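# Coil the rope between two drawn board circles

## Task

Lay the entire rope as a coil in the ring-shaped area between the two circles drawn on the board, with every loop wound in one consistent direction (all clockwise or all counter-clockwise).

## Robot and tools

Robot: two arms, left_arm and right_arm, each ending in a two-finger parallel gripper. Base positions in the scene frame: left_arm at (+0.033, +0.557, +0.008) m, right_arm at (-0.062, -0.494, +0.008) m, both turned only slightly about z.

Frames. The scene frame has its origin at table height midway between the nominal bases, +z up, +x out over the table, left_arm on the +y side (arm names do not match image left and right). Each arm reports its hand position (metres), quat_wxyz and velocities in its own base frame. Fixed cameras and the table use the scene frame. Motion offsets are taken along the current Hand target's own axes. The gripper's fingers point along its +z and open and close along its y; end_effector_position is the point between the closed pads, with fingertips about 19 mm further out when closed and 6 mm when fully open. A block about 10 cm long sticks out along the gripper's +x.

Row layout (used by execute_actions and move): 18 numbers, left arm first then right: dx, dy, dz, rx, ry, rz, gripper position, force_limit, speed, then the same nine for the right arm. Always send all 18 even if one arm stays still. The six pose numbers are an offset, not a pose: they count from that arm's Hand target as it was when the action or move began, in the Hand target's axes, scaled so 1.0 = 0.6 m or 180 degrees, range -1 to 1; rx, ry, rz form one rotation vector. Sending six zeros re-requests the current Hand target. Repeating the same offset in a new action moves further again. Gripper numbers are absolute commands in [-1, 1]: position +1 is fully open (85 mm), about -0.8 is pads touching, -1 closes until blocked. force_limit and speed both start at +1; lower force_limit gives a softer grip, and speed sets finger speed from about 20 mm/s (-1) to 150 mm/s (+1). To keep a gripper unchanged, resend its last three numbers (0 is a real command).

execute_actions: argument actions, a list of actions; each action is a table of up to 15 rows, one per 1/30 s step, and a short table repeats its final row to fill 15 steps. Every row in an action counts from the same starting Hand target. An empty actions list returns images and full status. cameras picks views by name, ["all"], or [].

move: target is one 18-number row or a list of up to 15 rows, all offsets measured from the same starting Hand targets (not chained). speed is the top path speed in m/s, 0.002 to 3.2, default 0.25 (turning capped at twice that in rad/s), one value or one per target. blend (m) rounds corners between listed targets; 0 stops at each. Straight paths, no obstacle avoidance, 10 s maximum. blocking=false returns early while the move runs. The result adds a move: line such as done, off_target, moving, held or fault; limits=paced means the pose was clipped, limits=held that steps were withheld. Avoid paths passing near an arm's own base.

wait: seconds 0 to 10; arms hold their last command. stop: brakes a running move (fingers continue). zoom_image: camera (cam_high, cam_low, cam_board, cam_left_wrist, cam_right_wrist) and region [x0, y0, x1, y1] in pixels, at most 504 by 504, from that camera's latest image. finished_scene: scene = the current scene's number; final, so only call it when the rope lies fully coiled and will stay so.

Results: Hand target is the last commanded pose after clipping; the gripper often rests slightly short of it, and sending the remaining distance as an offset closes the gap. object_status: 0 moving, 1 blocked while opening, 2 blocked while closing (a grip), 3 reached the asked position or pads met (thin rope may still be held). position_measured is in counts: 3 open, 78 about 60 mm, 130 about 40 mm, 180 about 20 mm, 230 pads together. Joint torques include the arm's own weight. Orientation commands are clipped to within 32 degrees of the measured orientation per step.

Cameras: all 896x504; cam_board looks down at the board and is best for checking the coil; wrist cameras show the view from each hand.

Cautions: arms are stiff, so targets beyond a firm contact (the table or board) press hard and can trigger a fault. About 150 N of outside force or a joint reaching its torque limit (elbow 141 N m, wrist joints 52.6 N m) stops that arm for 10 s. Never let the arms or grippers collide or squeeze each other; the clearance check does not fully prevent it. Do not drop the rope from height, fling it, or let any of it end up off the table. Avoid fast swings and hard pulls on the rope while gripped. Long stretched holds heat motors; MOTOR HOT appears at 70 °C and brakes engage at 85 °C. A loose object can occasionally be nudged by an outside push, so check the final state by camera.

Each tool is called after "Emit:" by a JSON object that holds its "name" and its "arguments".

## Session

Emit:
{"name": "execute_actions", "arguments": {"actions": []}}

Scene clock: 0.00 s.
left_arm: end_effector_position=(+0.2662, -0.3514, +0.3309) position_measured=3 object_status=3 end_effector_quat_wxyz=(-0.223, -0.469, +0.726, -0.451) | right_arm: end_effector_position=(+0.0937, +0.3815, +0.2295) position_measured=3 object_status=3 end_effector_quat_wxyz=(-0.400, +0.258, +0.848, +0.232)
Joint positions: left_arm=[1.964 -2.102 2.777 -3.283 -1.812 -2.462] | right_arm=[3.284 -2.134 2.587 -1.339 -0.832 0.459]
Joint velocities: within noise
Joint torques (N m): no reading
Hand target: left_arm +0.2662, -0.3514, +0.3309; -0.223, -0.469, +0.726, -0.451 | right_arm +0.0937, +0.3815, +0.2295; -0.400, +0.258, +0.848, +0.232
Tool commands: left_gripper/position=+1.0 left_gripper/force_limit=+1.0 left_gripper/speed=+1.0 right_gripper/position=+1.0 right_gripper/force_limit=+1.0 right_gripper/speed=+1.0
camera_calibration:
cam_left_wrist: T_world_to_cam=[[-0.880747, 0.139313, -0.452632, 0.441259], [0.385087, 0.766999, -0.513245, 0.354743], [0.275667, -0.626342, -0.72918, 0.0788118], [0, 0, 0, 1]] pos_world=[0.230305, -0.284198, 0.439266]
cam_right_wrist: T_world_to_cam=[[0.617788, 0.766925, 0.173679, -0.377133], [0.698606, -0.433917, -0.568916, 0.250286], [-0.360954, 0.472802, -0.803847, 0.163396], [0, 0, 0, 1]] pos_world=[0.117115, 0.320583, 0.339237]

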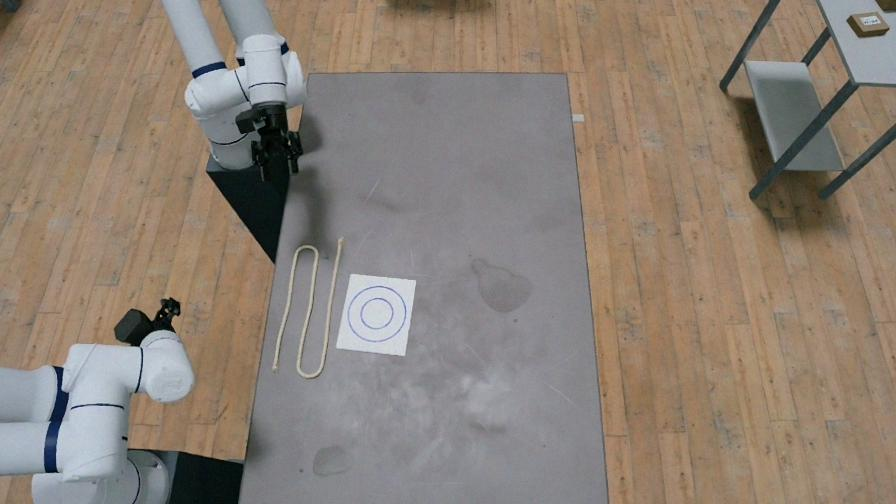

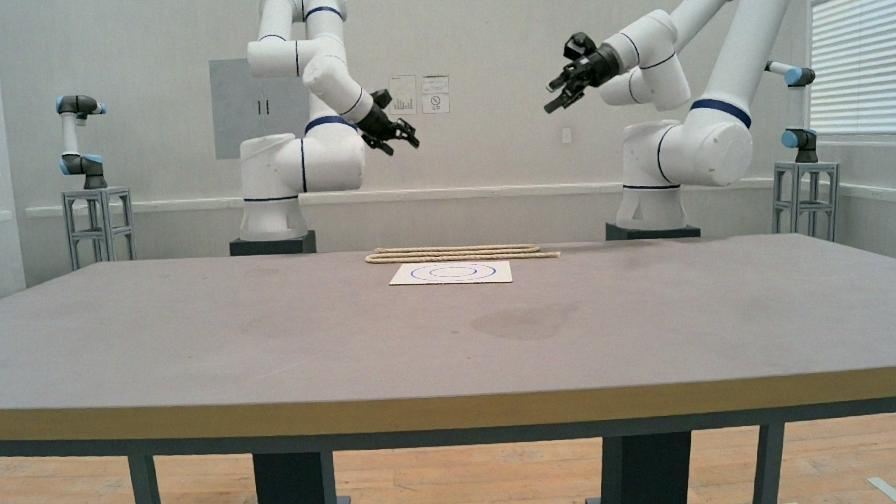

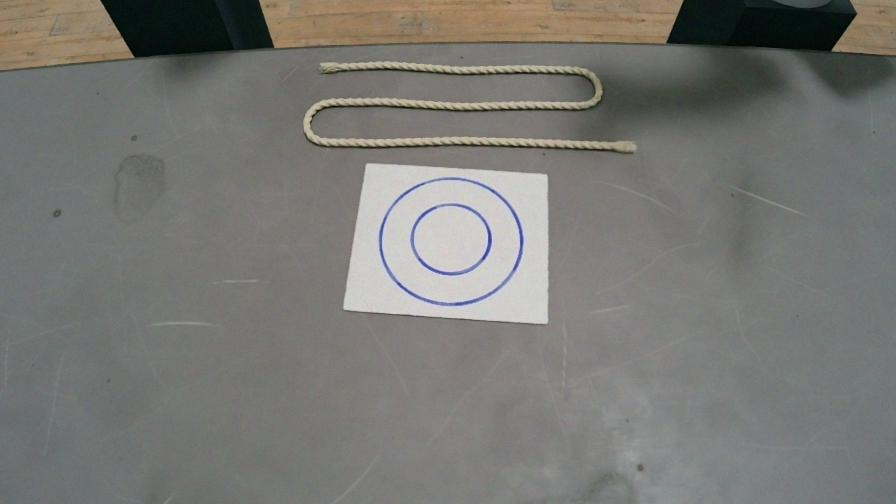

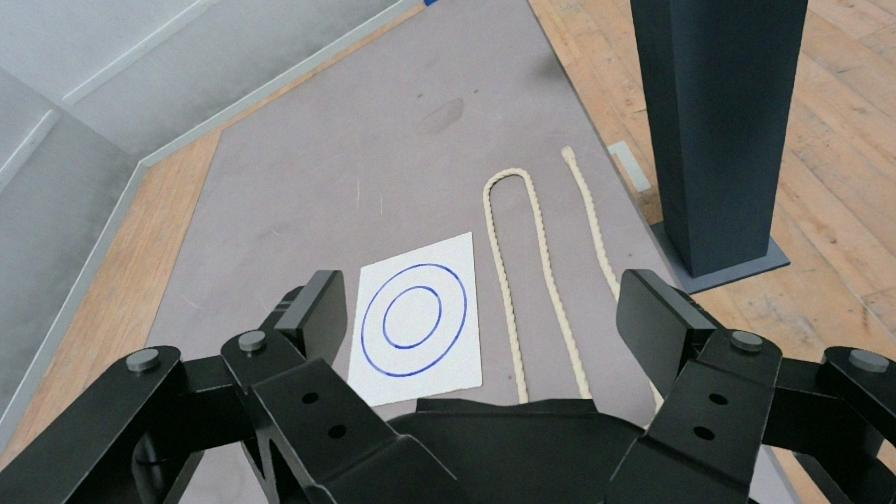

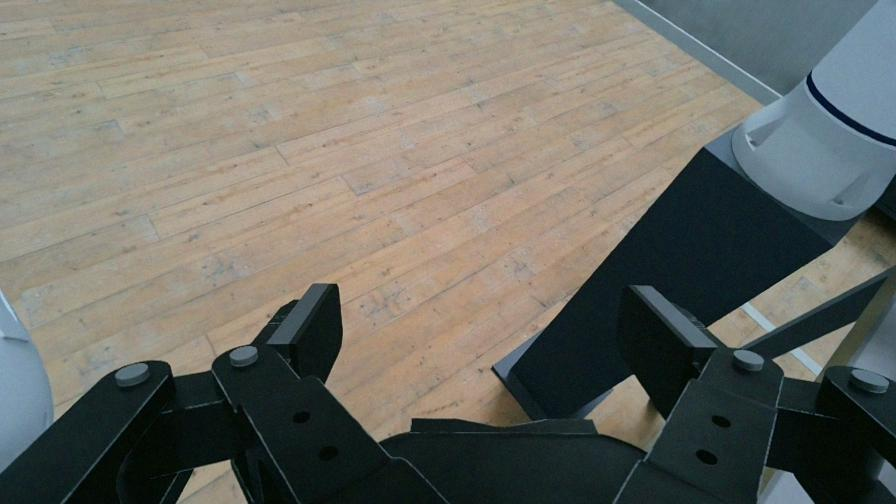

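Emit:
{"name": "move", "arguments": {"target": [-0.0795,-0.1138,0.0868,-0.4310,0.1709,0.7861,1,1,1,-0.1470,0.2158,-0.3402,0.3538,-0.0993,-0.6168,1,1,1], "speed": 0.4, "cameras": ["cam_board","cam_left_wrist","cam_right_wrist"]}}

Scene clock: 76.60 s.
left_arm: end_effector_position=(+0.3536, -0.3840, +0.3000) position_measured=3 object_status=3 end_effector_quat_wxyz=(+0.000, +0.743, +0.669, +0.001) | right_arm: end_effector_position=(+0.3367, +0.3350, +0.3003) position_measured=3 object_status=3 end_effector_quat_wxyz=(+0.000, +0.697, -0.717, +0.000)
Joint positions: left_arm=[1.967 -1.831 2.207 -1.946 -1.569 0.501] | right_arm=[3.542 -1.928 2.27 -1.911 -1.572 -1.141]
Joint torques (N m): left_arm=[-10.05 -34.56 -41.71 -10.56 1.3 2.45] | right_arm=[-5.6 -51.79 -33.67 -7.37 3.13 -2.14]
Hand target: left_arm +0.3536, -0.3840, +0.3000; +0.000, +0.743, +0.669, +0.001 | right_arm +0.3367, +0.3350, +0.3003; +0.000, +0.697, -0.717, +0.000
Off the commanded pose: left_arm 0.000 m, 0 deg | right_arm 0.000 m, 0 deg.
move: done
camera_calibration:
cam_left_wrist: T_world_to_cam=[[0.994608, -0.102785, -0.0137522, -0.378975], [-0.0904857, -0.924974, 0.369101, -0.416052], [-0.0506586, -0.365867, -0.929287, 0.287256], [0, 0, 0, 1]] pos_world=[0.353837, -0.318693, 0.415297]
cam_right_wrist: T_world_to_cam=[[-0.99928, 0.0345803, -0.015605, 0.342763], [0.0276772, 0.945807, 0.323548, -0.403681], [0.0259477, 0.322884, -0.946083, 0.292642], [0, 0, 0, 1]] pos_world=[0.346096, 0.275463, 0.412823]
Images, in order (width x height): cam_board 896x504, cam_left_wrist 896x504, cam_right_wrist 896x504.

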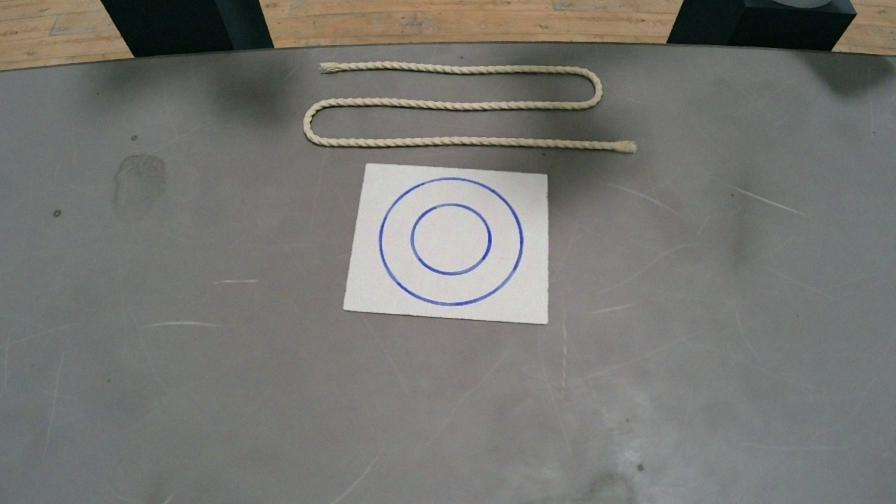

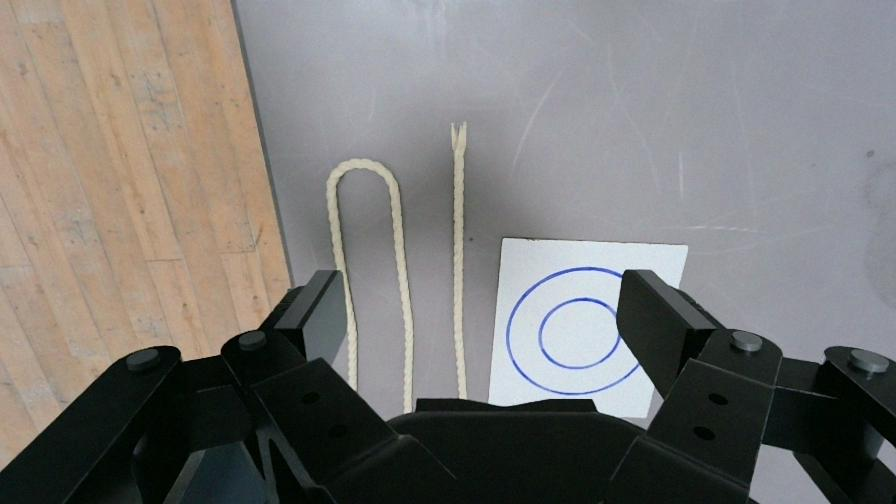

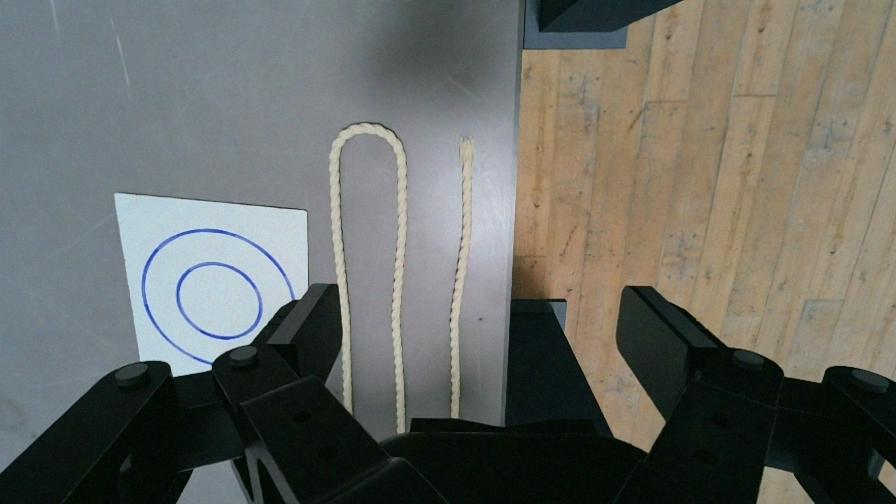

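Emit:
{"name": "move", "arguments": {"target": [[-0.0078,-0.0028,0.4167,0,0,0,0.05,-1,0,-0.0050,0.0030,0.4172,0,0,0,0.05,-1,0],[-0.0078,-0.0028,0.4783,0,0,0,0.05,-1,0,-0.0050,0.0030,0.4788,0,0,0,0.05,-1,0]], "speed": [0.25,0.06], "blend": [0.01,0], "cameras": ["cam_left_wrist","cam_right_wrist"]}}

Scene clock: 123.20 s.
left_arm: end_effector_position=(+0.3520, -0.3881, +0.0131) position_measured=123 object_status=3 end_effector_quat_wxyz=(+0.000, +0.743, +0.669, +0.001) | right_arm: end_effector_position=(+0.3349, +0.3378, +0.0131) position_measured=123 object_status=3 end_effector_quat_wxyz=(+0.000, +0.697, -0.717, +0.000)
Joint positions: left_arm=[1.961 -1.388 2.48 -2.663 -1.569 0.494] | right_arm=[3.549 -1.452 2.568 -2.686 -1.572 -1.134]
Joint torques (N m): left_arm=[8.07 -28.28 -18.86 -10.95 -1.18 2.1] | right_arm=[11.93 -33.82 -13.45 -6.87 -2.38 4.25]
Hand target: left_arm +0.3520, -0.3881, +0.0131; +0.000, +0.743, +0.669, +0.001 | right_arm +0.3349, +0.3378, +0.0130; +0.000, +0.697, -0.717, +0.000
Off the commanded pose: left_arm 0.000 m, 0 deg | right_arm 0.000 m, 0 deg.
move: done
camera_calibration:
cam_left_wrist: T_world_to_cam=[[0.994581, -0.103063, -0.0136466, -0.381856], [-0.0907823, -0.924944, 0.369104, -0.314074], [-0.0506633, -0.365865, -0.929288, 0.0190275], [0, 0, 0, 1]] pos_world=[0.352238, -0.322894, 0.128397]
cam_right_wrist: T_world_to_cam=[[-0.999283, 0.0344865, -0.015634, 0.336517], [0.0275766, 0.945779, 0.323637, -0.313329], [0.0259474, 0.322974, -0.946052, 0.0200378], [0, 0, 0, 1]] pos_world=[0.344396, 0.278263, 0.125623]
Images, in order (width x height): cam_left_wrist 896x504, cam_right_wrist 896x504.

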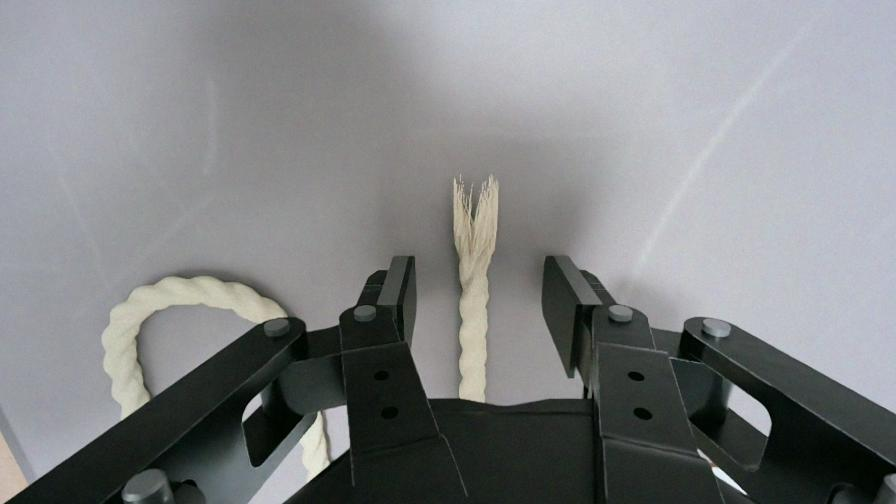

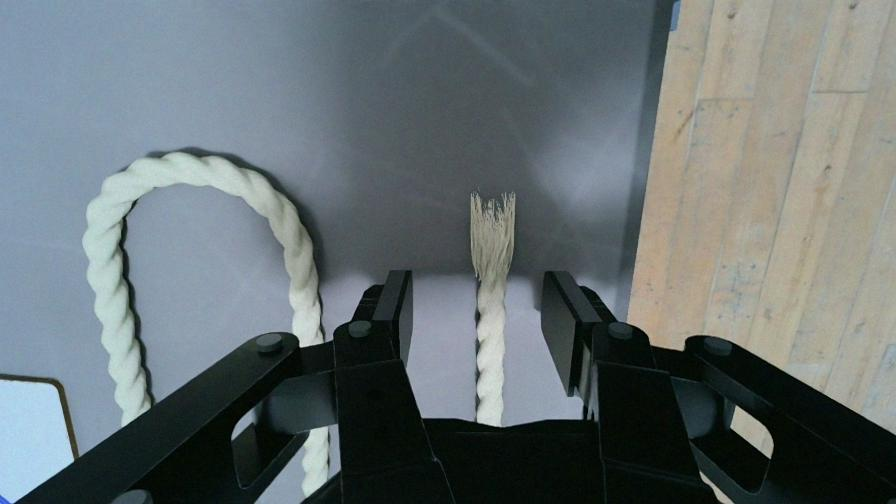

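Emit:
{"name": "execute_actions", "arguments": {"actions": [[[0,0,0,0,0,0,-1,-1,-1,0,0,0,0,0,0,-1,-1,-1]],[[0,0,0,0,0,0,-1,-1,-1,0,0,0,0,0,0,-1,-1,-1]],[[0,0,0,0,0,0,-1,-1,-1,0,0,0,0,0,0,-1,-1,-1]],[[0,0,0,0,0,0,-1,-1,-1,0,0,0,0,0,0,-1,-1,-1]]], "cameras": []}}

Scene clock: 128.80 s.
left_arm: end_effector_position=(+0.3520, -0.3881, +0.0131) position_measured=211 object_status=2 end_effector_quat_wxyz=(+0.000, +0.743, +0.669, +0.001) | right_arm: end_effector_position=(+0.3349, +0.3378, +0.0130) position_measured=212 object_status=2 end_effector_quat_wxyz=(+0.000, +0.697, -0.717, +0.000)
Joint positions: left_arm=[1.961 -1.388 2.48 -2.663 -1.569 0.494] | right_arm=[3.549 -1.452 2.568 -2.686 -1.572 -1.134]
Joint torques (N m): left_arm=[9.34 -29.01 -18.63 -10.46 -1.1 2.05] | right_arm=[10.93 -33.8 -13.95 -6.66 -2.14 3.98]
Hand target: left_arm +0.3520, -0.3881, +0.0131; +0.000, +0.743, +0.669, +0.001 | right_arm +0.3349, +0.3378, +0.0130; +0.000, +0.697, -0.717, +0.000
Off the commanded pose: left_arm 0.000 m, 0 deg | right_arm 0.000 m, 0 deg.
Step readings (end_effector_position of left_arm | right_arm):
0: (+0.3520, -0.3881, +0.0131) | (+0.3349, +0.3378, +0.0130)
1: (+0.3520, -0.3881, +0.0131) | (+0.3349, +0.3378, +0.0130)
2: (+0.3520, -0.3881, +0.0131) | (+0.3349, +0.3378, +0.0130)
4: (+0.3520, -0.3881, +0.0131) | (+0.3349, +0.3378, +0.0130)
8: (+0.3520, -0.3881, +0.0131) | (+0.3349, +0.3378, +0.0130)
15: (+0.3520, -0.3881, +0.0131) | (+0.3349, +0.3378, +0.0130)
16: (+0.3520, -0.3881, +0.0131) | (+0.3349, +0.3378, +0.0130)
17: (+0.3520, -0.3881, +0.0131) | (+0.3349, +0.3378, +0.0130)
19: (+0.3520, -0.3881, +0.0131) | (+0.3349, +0.3378, +0.0130)
23: (+0.3520, -0.3881, +0.0131) | (+0.3349, +0.3378, +0.0130)
30: (+0.3520, -0.3881, +0.0131) | (+0.3349, +0.3378, +0.0130)
31: (+0.3520, -0.3881, +0.0131) | (+0.3349, +0.3378, +0.0130)
32: (+0.3520, -0.3881, +0.0131) | (+0.3349, +0.3378, +0.0130)
34: (+0.3520, -0.3881, +0.0131) | (+0.3349, +0.3378, +0.0130)
38: (+0.3520, -0.3881, +0.0131) | (+0.3349, +0.3378, +0.0130)
45: (+0.3520, -0.3881, +0.0131) | (+0.3349, +0.3378, +0.0130)
46: (+0.3520, -0.3881, +0.0131) | (+0.3349, +0.3378, +0.0130)
47: (+0.3520, -0.3881, +0.0131) | (+0.3349, +0.3378, +0.0130)
49: (+0.3520, -0.3881, +0.0131) | (+0.3349, +0.3378, +0.0130)
53: (+0.3520, -0.3881, +0.0131) | (+0.3349, +0.3378, +0.0130)
60: (+0.3520, -0.3881, +0.0131) | (+0.3349, +0.3378, +0.0130)
No camera images: "cameras" was empty.

Emit:
{"name": "move", "arguments": {"target": [[0,0,0,0,0,0,-1,-1,-1,0,0,-0.145,0,0,0,-1,-1,-1],[0,0,0,0,0,0,-1,-1,-1,-0.0558,-0.0737,-0.7283,0,0,-0.6661,-1,-1,-1]], "speed": [0.08,0.2], "blend": 0.02, "cameras": []}}

Emit:
{"name": "move", "arguments": {"target": [0,0,0,0,0,0,-1,-1,-1,0.1643,-0.0245,-0.5833,0,0.5,0,-1,-1,-1], "speed": 0.2, "cameras": ["cam_board"]}}

Scene clock: 144.33 s.
left_arm: end_effector_position=(+0.3520, -0.3881, +0.0131) position_measured=211 object_status=2 end_effector_quat_wxyz=(+0.000, +0.743, +0.669, +0.001) | right_arm: end_effector_position=(+0.3802, +0.3704, +0.4499) position_measured=212 object_status=2 end_effector_quat_wxyz=(+0.000, +0.970, +0.244, +0.000)
Joint positions: left_arm=[1.961 -1.388 2.48 -2.663 -1.569 0.494] | right_arm=[3.573 -1.878 1.969 -1.661 -1.572 -3.202]
Joint torques (N m): left_arm=[8.14 -30.06 -18.98 -10.12 -1.27 2] | right_arm=[-5.16 -14.3 -56.06 -1.72 3.77 -2.48]
Hand target: left_arm +0.3520, -0.3881, +0.0131; +0.000, +0.743, +0.669, +0.001 | right_arm +0.3802, +0.3704, +0.4499; +0.000, +0.970, +0.244, +0.000
Off the commanded pose: left_arm 0.000 m, 0 deg | right_arm 0.000 m, 0 deg.
move: done
No camera images: "cameras" was empty.

Scene clock: 148.87 s.
left_arm: end_effector_position=(+0.3520, -0.3881, +0.0131) position_measured=211 object_status=2 end_effector_quat_wxyz=(+0.000, +0.743, +0.669, +0.001) | right_arm: end_effector_position=(+0.4601, +0.4303, +0.7998) position_measured=212 object_status=2 end_effector_quat_wxyz=(-0.172, +0.686, +0.173, +0.686)
Joint positions: left_arm=[1.961 -1.388 2.48 -2.663 -1.569 0.494] | right_arm=[3.585 -1.977 2.11 -3.274 -1.522 -3.142]
Joint torques (N m): left_arm=[7.81 -29.17 -18.4 -9.78 -1.41 2.15] | right_arm=[10.62 2.96 -54.7 -5.2 -2.3 4.02]
Hand target: left_arm +0.3520, -0.3881, +0.0131; +0.000, +0.743, +0.669, +0.001 | right_arm +0.4601, +0.4303, +0.7999; -0.172, +0.686, +0.173, +0.686
Off the commanded pose: left_arm 0.000 m, 0 deg | right_arm 0.000 m, 0 deg.
move: done
Images, in order (width x height): cam_board 896x504.

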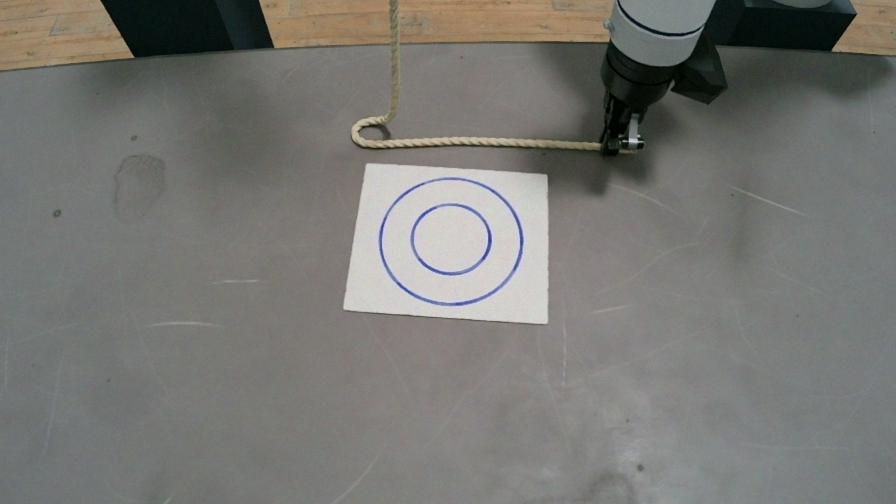

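Emit:
{"name": "move", "arguments": {"target": [[0,0,-0.0667,0,0,0,-1,-1,-1,0.05,0,0,0,0,0,-1,-1,-1],[-0.2326,0.2173,-0.0667,0,0,0.5172,-1,-1,-1,0.4335,-0.0472,0.1173,0,0,0,-1,-1,-1],[-0.2326,0.2173,-0.0057,0,0,0.5172,-1,-1,-1,0.4335,-0.0472,0.1173,0,0,0,-1,-1,-1]], "speed": [0.06,0.12,0.05], "blend": [0.01,0.01,0], "cameras": ["cam_left_wrist","cam_high"]}}

Emit:
{"name": "zoom_image", "arguments": {"camera": "cam_high", "region": [310, 240, 430, 360]}}

Scene clock: 204.40 s.
left_arm: end_effector_position=(+0.4671, -0.5406, +0.0167) position_measured=211 object_status=2 end_effector_quat_wxyz=(-0.001, +0.997, -0.079, +0.001) | right_arm: end_effector_position=(+0.5088, +0.4888, +1.0599) position_measured=212 object_status=2 end_effector_quat_wxyz=(-0.172, +0.686, +0.173, +0.686)
Joint positions: left_arm=[2.031 -1.167 2.117 -2.52 -1.569 2.19] | right_arm=[3.665 -1.806 1.538 -2.873 -1.602 -3.142]
Joint torques (N m): left_arm=[7.71 -49.11 -24.52 -10.64 -1.61 2.21] | right_arm=[10.65 -17.83 -53.29 0.12 -2.17 3.71]
Hand target: left_arm +0.4671, -0.5406, +0.0165; -0.001, +0.997, -0.079, +0.001 | right_arm +0.5088, +0.4888, +1.0599; -0.172, +0.686, +0.173, +0.686
Off the commanded pose: left_arm 0.000 m, 0 deg | right_arm 0.000 m, 0 deg.
move: done
camera_calibration:
cam_left_wrist: T_world_to_cam=[[-0.15652, -0.987532, -0.016782, -0.452424], [-0.919081, 0.139407, 0.368586, 0.516361], [-0.361651, 0.073115, -0.929442, 0.354951], [0, 0, 0, 1]] pos_world=[0.532133, -0.54472, 0.13199]
Images, in order (width x height): cam_high 896x504, cam_left_wrist 896x504.

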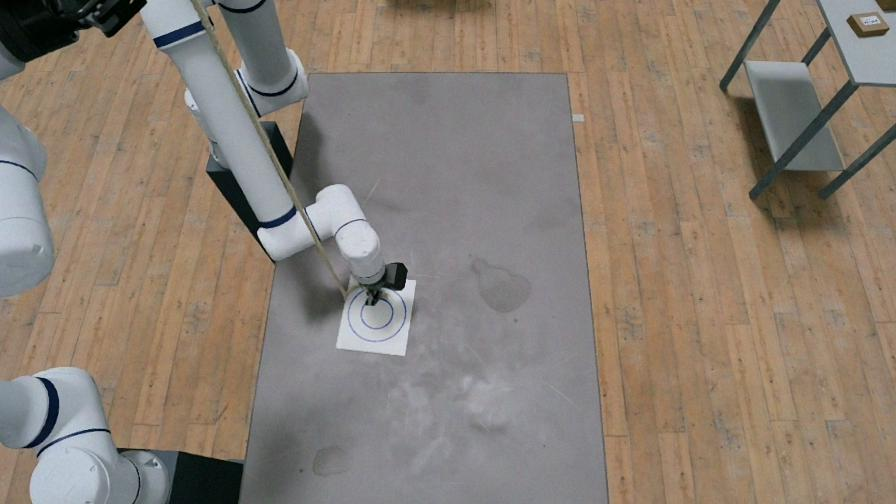

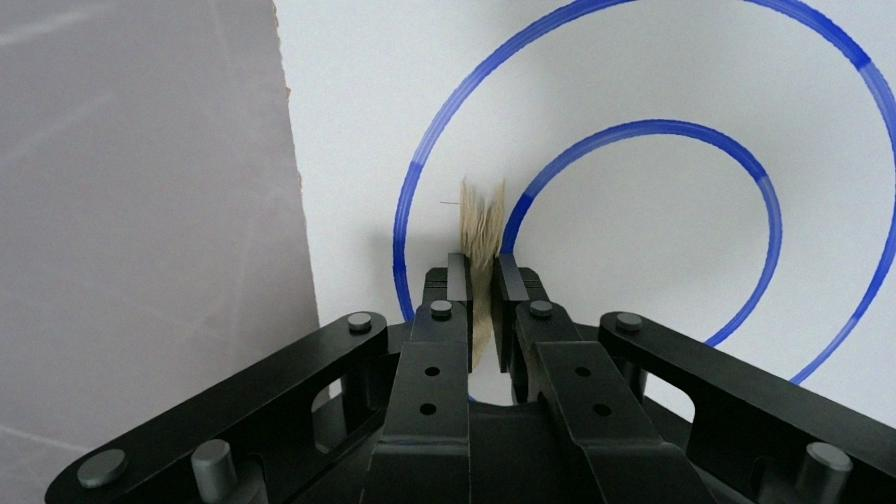

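Scaled by 4.200.

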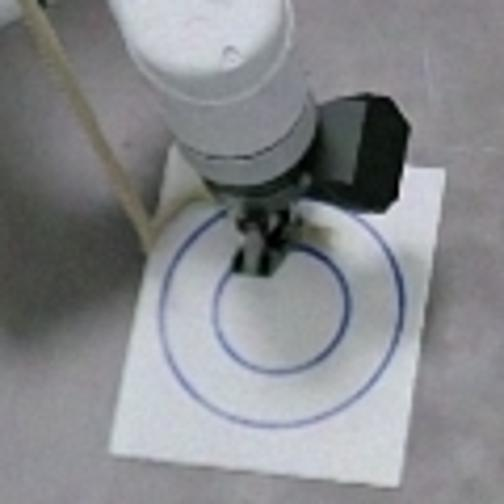

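Emit:
{"name": "move", "arguments": {"target": [0,0,0,0,0,0,-1,-1,-1,0.125,-0.0062,0.0289,0,0,0,-1,-1,-1], "speed": 0.06, "cameras": ["all"]}}

Scene clock: 263.07 s.
left_arm: end_effector_position=(+0.4671, -0.5406, +0.0165) position_measured=211 object_status=2 end_effector_quat_wxyz=(-0.001, +0.997, -0.079, +0.001) | right_arm: end_effector_position=(+0.5223, +0.5003, +1.1348) position_measured=212 object_status=2 end_effector_quat_wxyz=(-0.172, +0.686, +0.173, +0.686)
Joint positions: left_arm=[2.031 -1.167 2.117 -2.52 -1.569 2.19] | right_arm=[3.673 -1.737 1.346 -2.75 -1.61 -3.142]
Joint torques (N m): left_arm=[1.76 -47.76 -22.06 -7.56 0.47 1.74] | right_arm=[11.26 -24.81 -51.26 0.23 -2.35 3.58]
Hand target: left_arm +0.4671, -0.5406, +0.0165; -0.001, +0.997, -0.079, +0.001 | right_arm +0.5223, +0.5003, +1.1349; -0.172, +0.686, +0.173, +0.686
Off the commanded pose: left_arm 0.000 m, 0 deg | right_arm 0.000 m, 0 deg.
move: done
camera_calibration:
cam_left_wrist: T_world_to_cam=[[-0.156554, -0.987525, -0.0168744, -0.452394], [-0.919076, 0.139404, 0.368599, 0.516429], [-0.361648, 0.0732145, -0.929435, 0.354817], [0, 0, 0, 1]] pos_world=[0.532133, -0.54472, 0.13179]
cam_right_wrist: T_world_to_cam=[[0.48668, -0.873569, -0.00438717, 0.201072], [-0.286, -0.154586, -0.945678, 1.31945], [0.825437, 0.461497, -0.325075, -0.167643], [0, 0, 0, 1]] pos_world=[0.417885, 0.456986, 1.19416]

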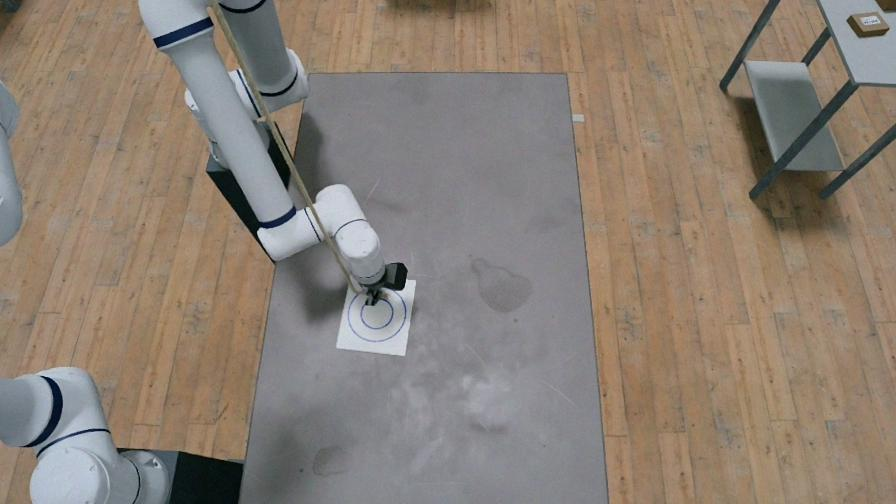

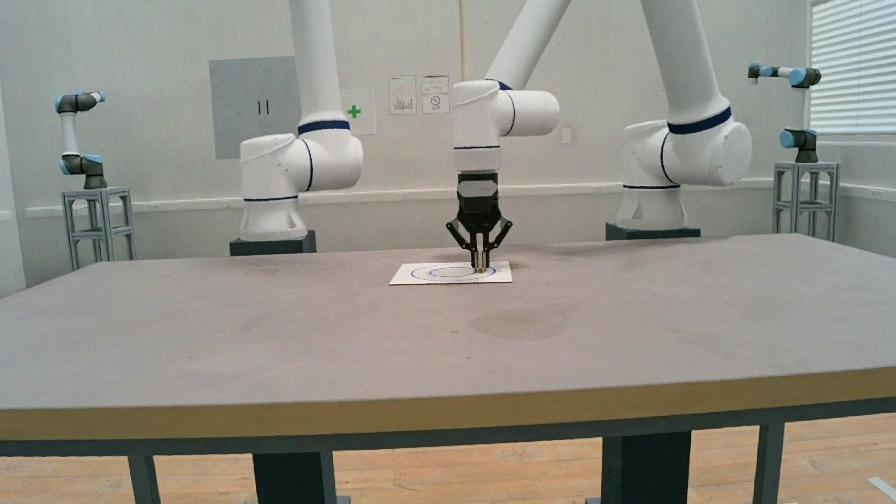

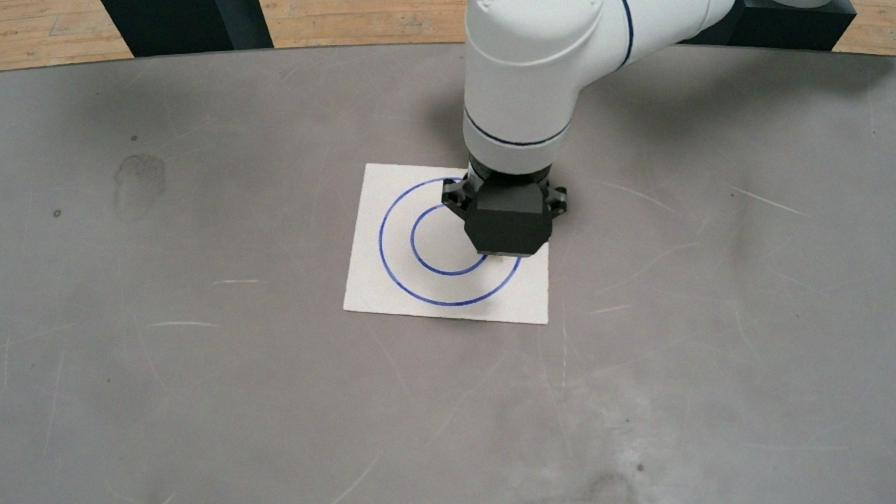

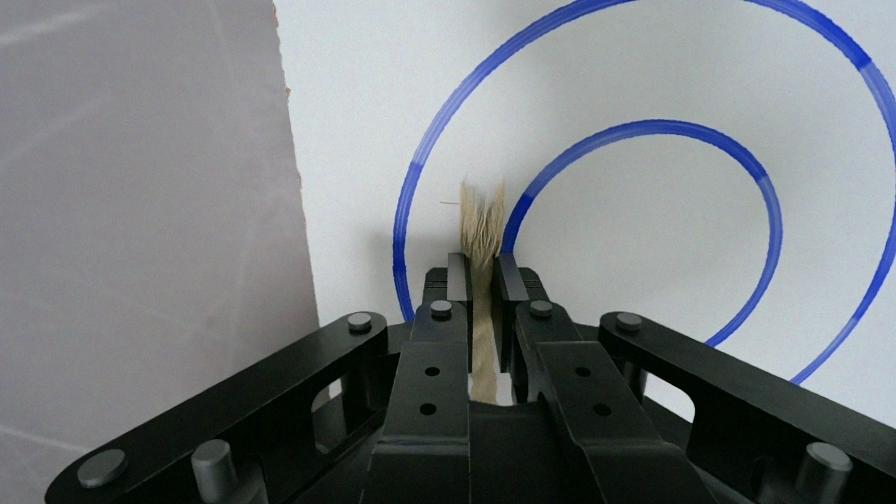

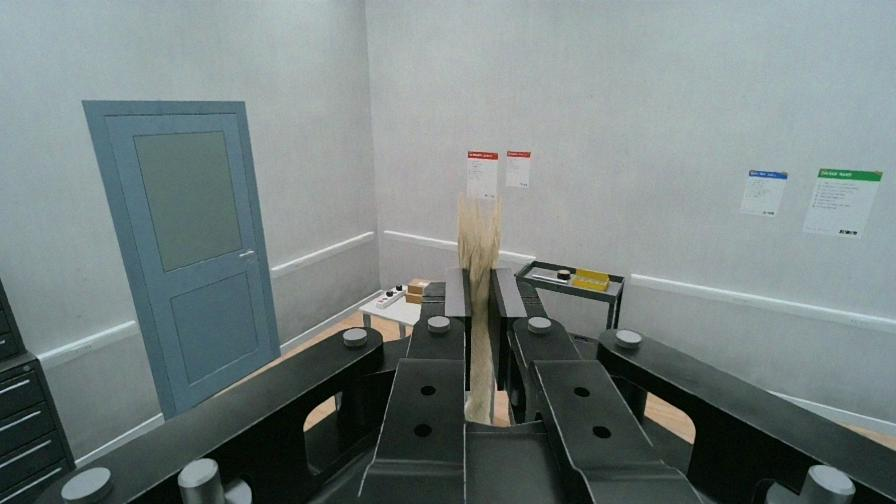

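Emit:
{"name": "move", "arguments": {"target": [0,0,0,0,0,0,-1,-1,-1,0.0253,0,0,0,0,0,-1,-1,-1], "speed": 0.04, "cameras": ["cam_high","cam_board"]}}

Emit:
{"name": "zoom_image", "arguments": {"camera": "cam_high", "region": [310, 240, 430, 360]}}

Emit:
{"name": "zoom_image", "arguments": {"camera": "cam_board", "region": [320, 150, 570, 330]}}

Scene clock: 269.13 s.
left_arm: end_effector_position=(+0.4671, -0.5406, +0.0165) position_measured=211 object_status=2 end_effector_quat_wxyz=(-0.001, +0.997, -0.079, +0.001) | right_arm: end_effector_position=(+0.5223, +0.5003, +1.1500) position_measured=212 object_status=2 end_effector_quat_wxyz=(-0.172, +0.686, +0.173, +0.686)
Joint positions: left_arm=[2.031 -1.167 2.117 -2.52 -1.569 2.19] | right_arm=[3.673 -1.727 1.309 -2.723 -1.61 -3.142]
Joint torques (N m): left_arm=[-0.77 -48.07 -21.63 -8.76 0.51 1.88] | right_arm=[7.13 -24.99 -51.09 0.01 -2.49 3.88]
Hand target: left_arm +0.4671, -0.5406, +0.0165; -0.001, +0.997, -0.079, +0.001 | right_arm +0.5223, +0.5003, +1.1501; -0.172, +0.686, +0.173, +0.686
Off the commanded pose: left_arm 0.000 m, 0 deg | right_arm 0.000 m, 0 deg.
move: done
Images, in order (width x height): cam_high 896x504, cam_board 896x504.

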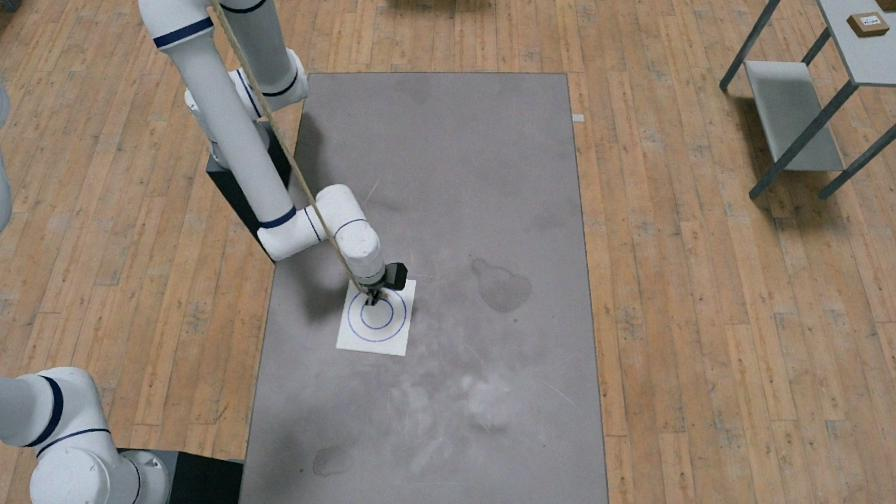

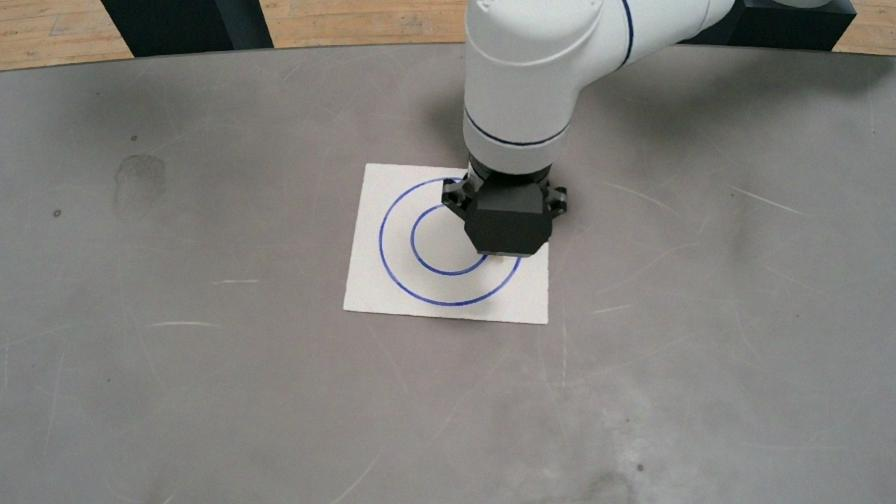

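Scaled by 4.200.

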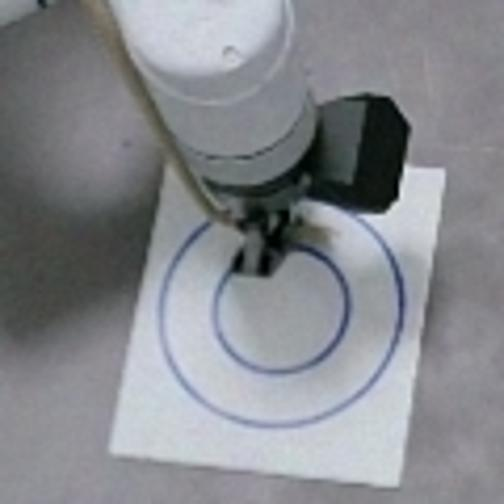

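Scaled by 2.016.

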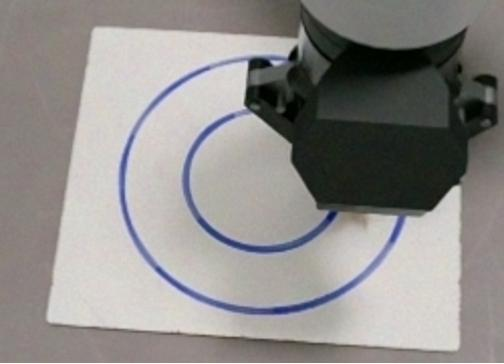

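Emit:
{"name": "move", "arguments": {"target": [[0,0,0,0,0,0,-1,-1,-1,0.0088,0,0,0,0,0,-1,-1,-1],[0,0,0,0,0,0,-1,-1,-1,-0.0157,0.0186,-0.025,0,0,0,-1,-1,-1],[0,0,0,0,0,0,-1,-1,-1,-0.04,0.043,-0.0443,0,0,0,-1,-1,-1]], "speed": 0.045, "blend": 0.006, "cameras": ["cam_high","cam_board"]}}

Emit:
{"name": "zoom_image", "arguments": {"camera": "cam_high", "region": [310, 240, 430, 360]}}

Emit:
{"name": "zoom_image", "arguments": {"camera": "cam_board", "region": [320, 150, 570, 330]}}

Scene clock: 298.67 s.
left_arm: end_effector_position=(+0.4671, -0.5406, +0.0165) position_measured=211 object_status=2 end_effector_quat_wxyz=(-0.001, +0.997, -0.079, +0.001) | right_arm: end_effector_position=(+0.5111, +0.4651, +1.1262) position_measured=212 object_status=2 end_effector_quat_wxyz=(-0.172, +0.686, +0.173, +0.686)
Joint positions: left_arm=[2.031 -1.167 2.117 -2.52 -1.569 2.19] | right_arm=[3.61 -1.8 1.412 -2.752 -1.547 -3.142]
Joint torques (N m): left_arm=[-4.3 -48.42 -22.78 -10 0.4 1.71] | right_arm=[-7.61 -67.37 -31.27 -5.43 4.25 0.61]
Hand target: left_arm +0.4671, -0.5406, +0.0165; -0.001, +0.997, -0.079, +0.001 | right_arm +0.5111, +0.4650, +1.1261; -0.172, +0.686, +0.173, +0.686
Off the commanded pose: left_arm 0.000 m, 0 deg | right_arm 0.000 m, 0 deg.
move: done; blend cut to 0.0026 m at target 1
Images, in order (width x height): cam_high 896x504, cam_board 896x504.

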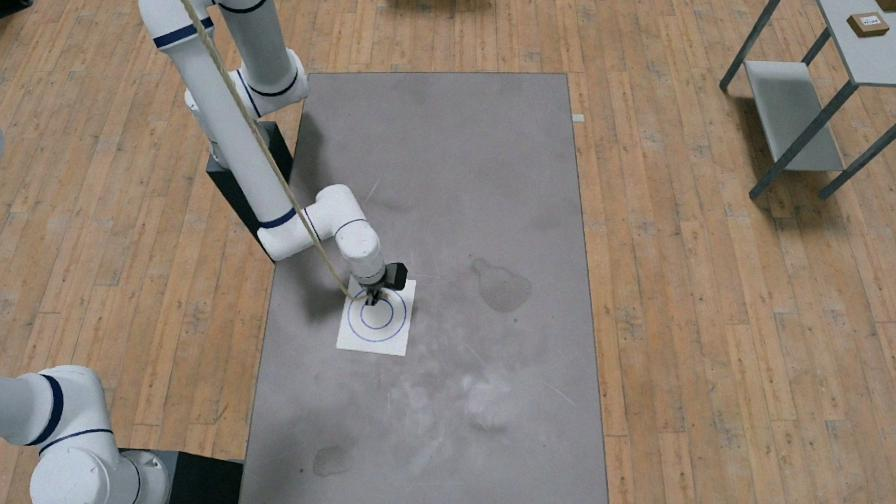

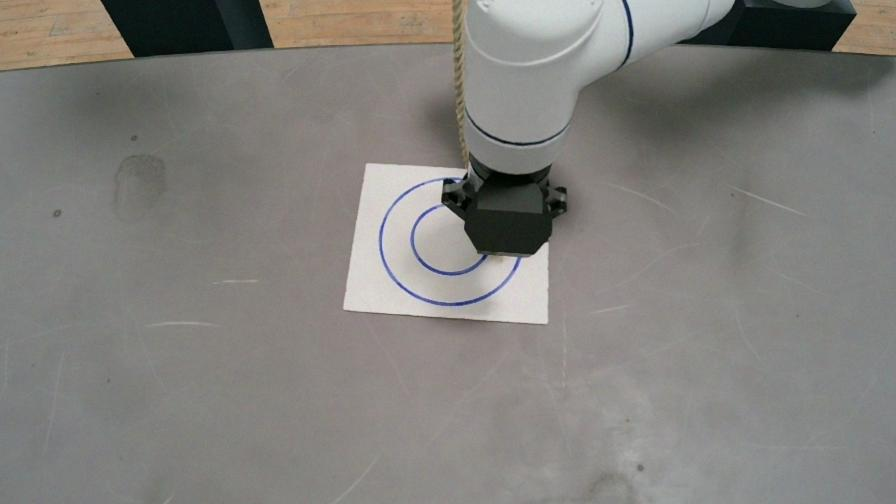

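Scaled by 4.200.

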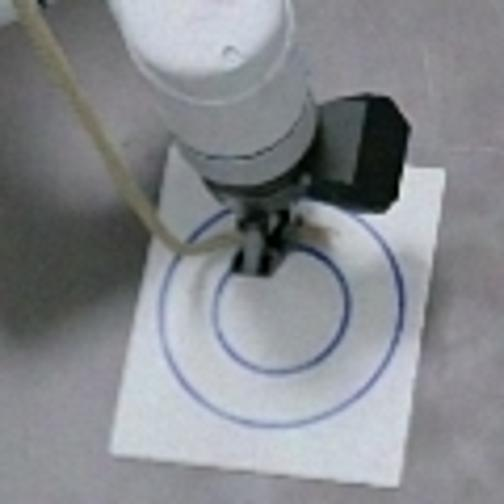

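Scaled by 2.016.

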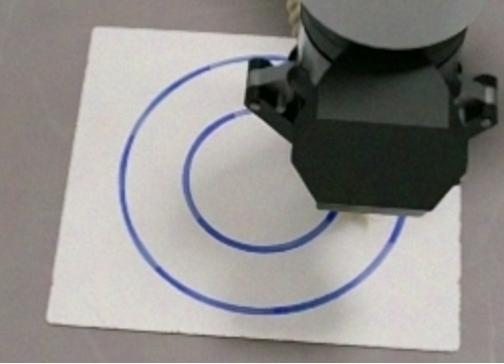

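Emit:
{"name": "move", "arguments": {"target": [0,0,0,0,0,-0.0667,-1,-1,-1,0.02,0,0,0,0,0,-1,-1,-1], "speed": 0.06, "cameras": ["cam_high","cam_left_wrist"]}}

Emit:
{"name": "zoom_image", "arguments": {"camera": "cam_high", "region": [310, 240, 430, 360]}}

Scene clock: 332.67 s.
left_arm: end_effector_position=(+0.4671, -0.5405, +0.0165) position_measured=211 object_status=2 end_effector_quat_wxyz=(+0.000, +1.000, +0.025, +0.001) | right_arm: end_effector_position=(+0.5111, +0.4650, +1.1381) position_measured=212 object_status=2 end_effector_quat_wxyz=(-0.172, +0.686, +0.173, +0.686)
Joint positions: left_arm=[2.031 -1.167 2.117 -2.52 -1.569 1.981] | right_arm=[3.61 -1.793 1.383 -2.731 -1.547 -3.142]
Joint torques (N m): left_arm=[5.15 -47.8 -27.12 -8.07 0.03 -1.66] | right_arm=[4.66 -14.32 -50.62 0.14 0.99 0.3]
Hand target: left_arm +0.4671, -0.5406, +0.0165; -0.001, +1.000, +0.025, +0.001 | right_arm +0.5111, +0.4650, +1.1381; -0.172, +0.686, +0.173, +0.686
Off the commanded pose: left_arm 0.000 m, 0 deg | right_arm 0.000 m, 0 deg.
move: done
camera_calibration:
cam_left_wrist: T_world_to_cam=[[0.0521164, -0.998506, -0.0164301, -0.555799], [-0.928042, -0.0545015, 0.368467, 0.415796], [-0.368812, -0.00395535, -0.929496, 0.316441], [0, 0, 0, 1]] pos_world=[0.53155, -0.531055, 0.131792]
Images, in order (width x height): cam_high 896x504, cam_left_wrist 896x504.

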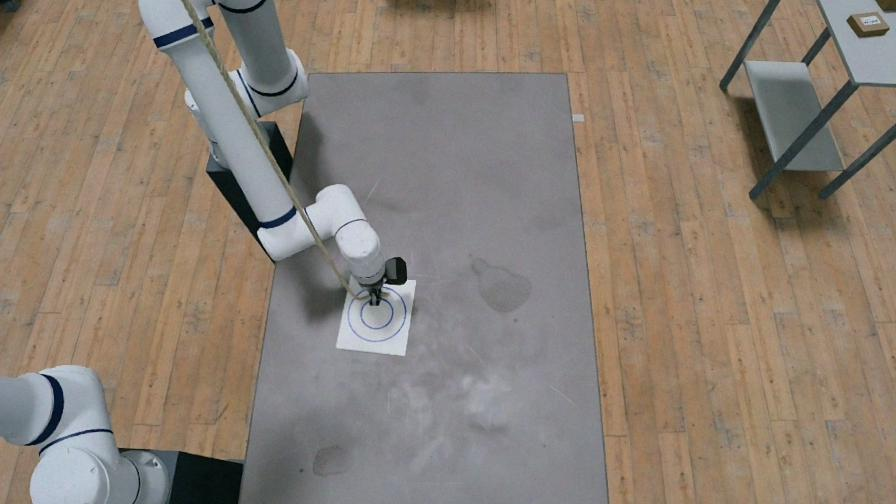

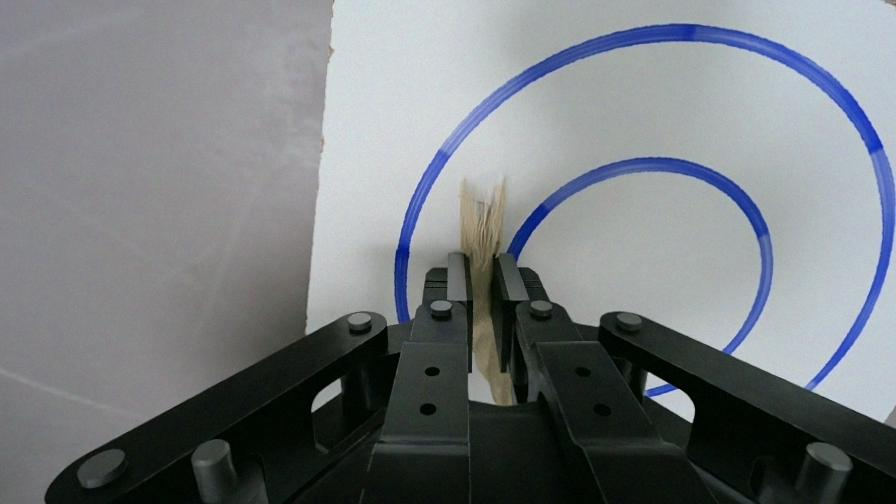

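Scaled by 4.200.

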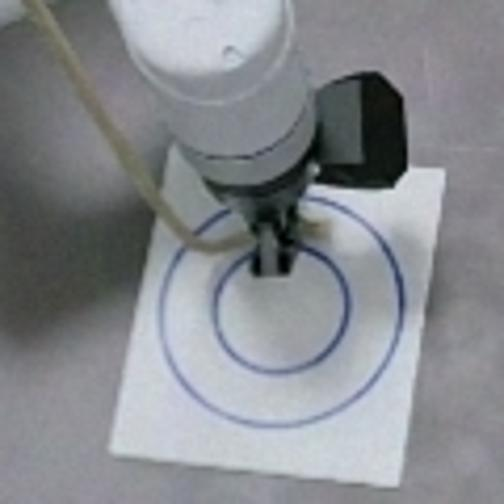

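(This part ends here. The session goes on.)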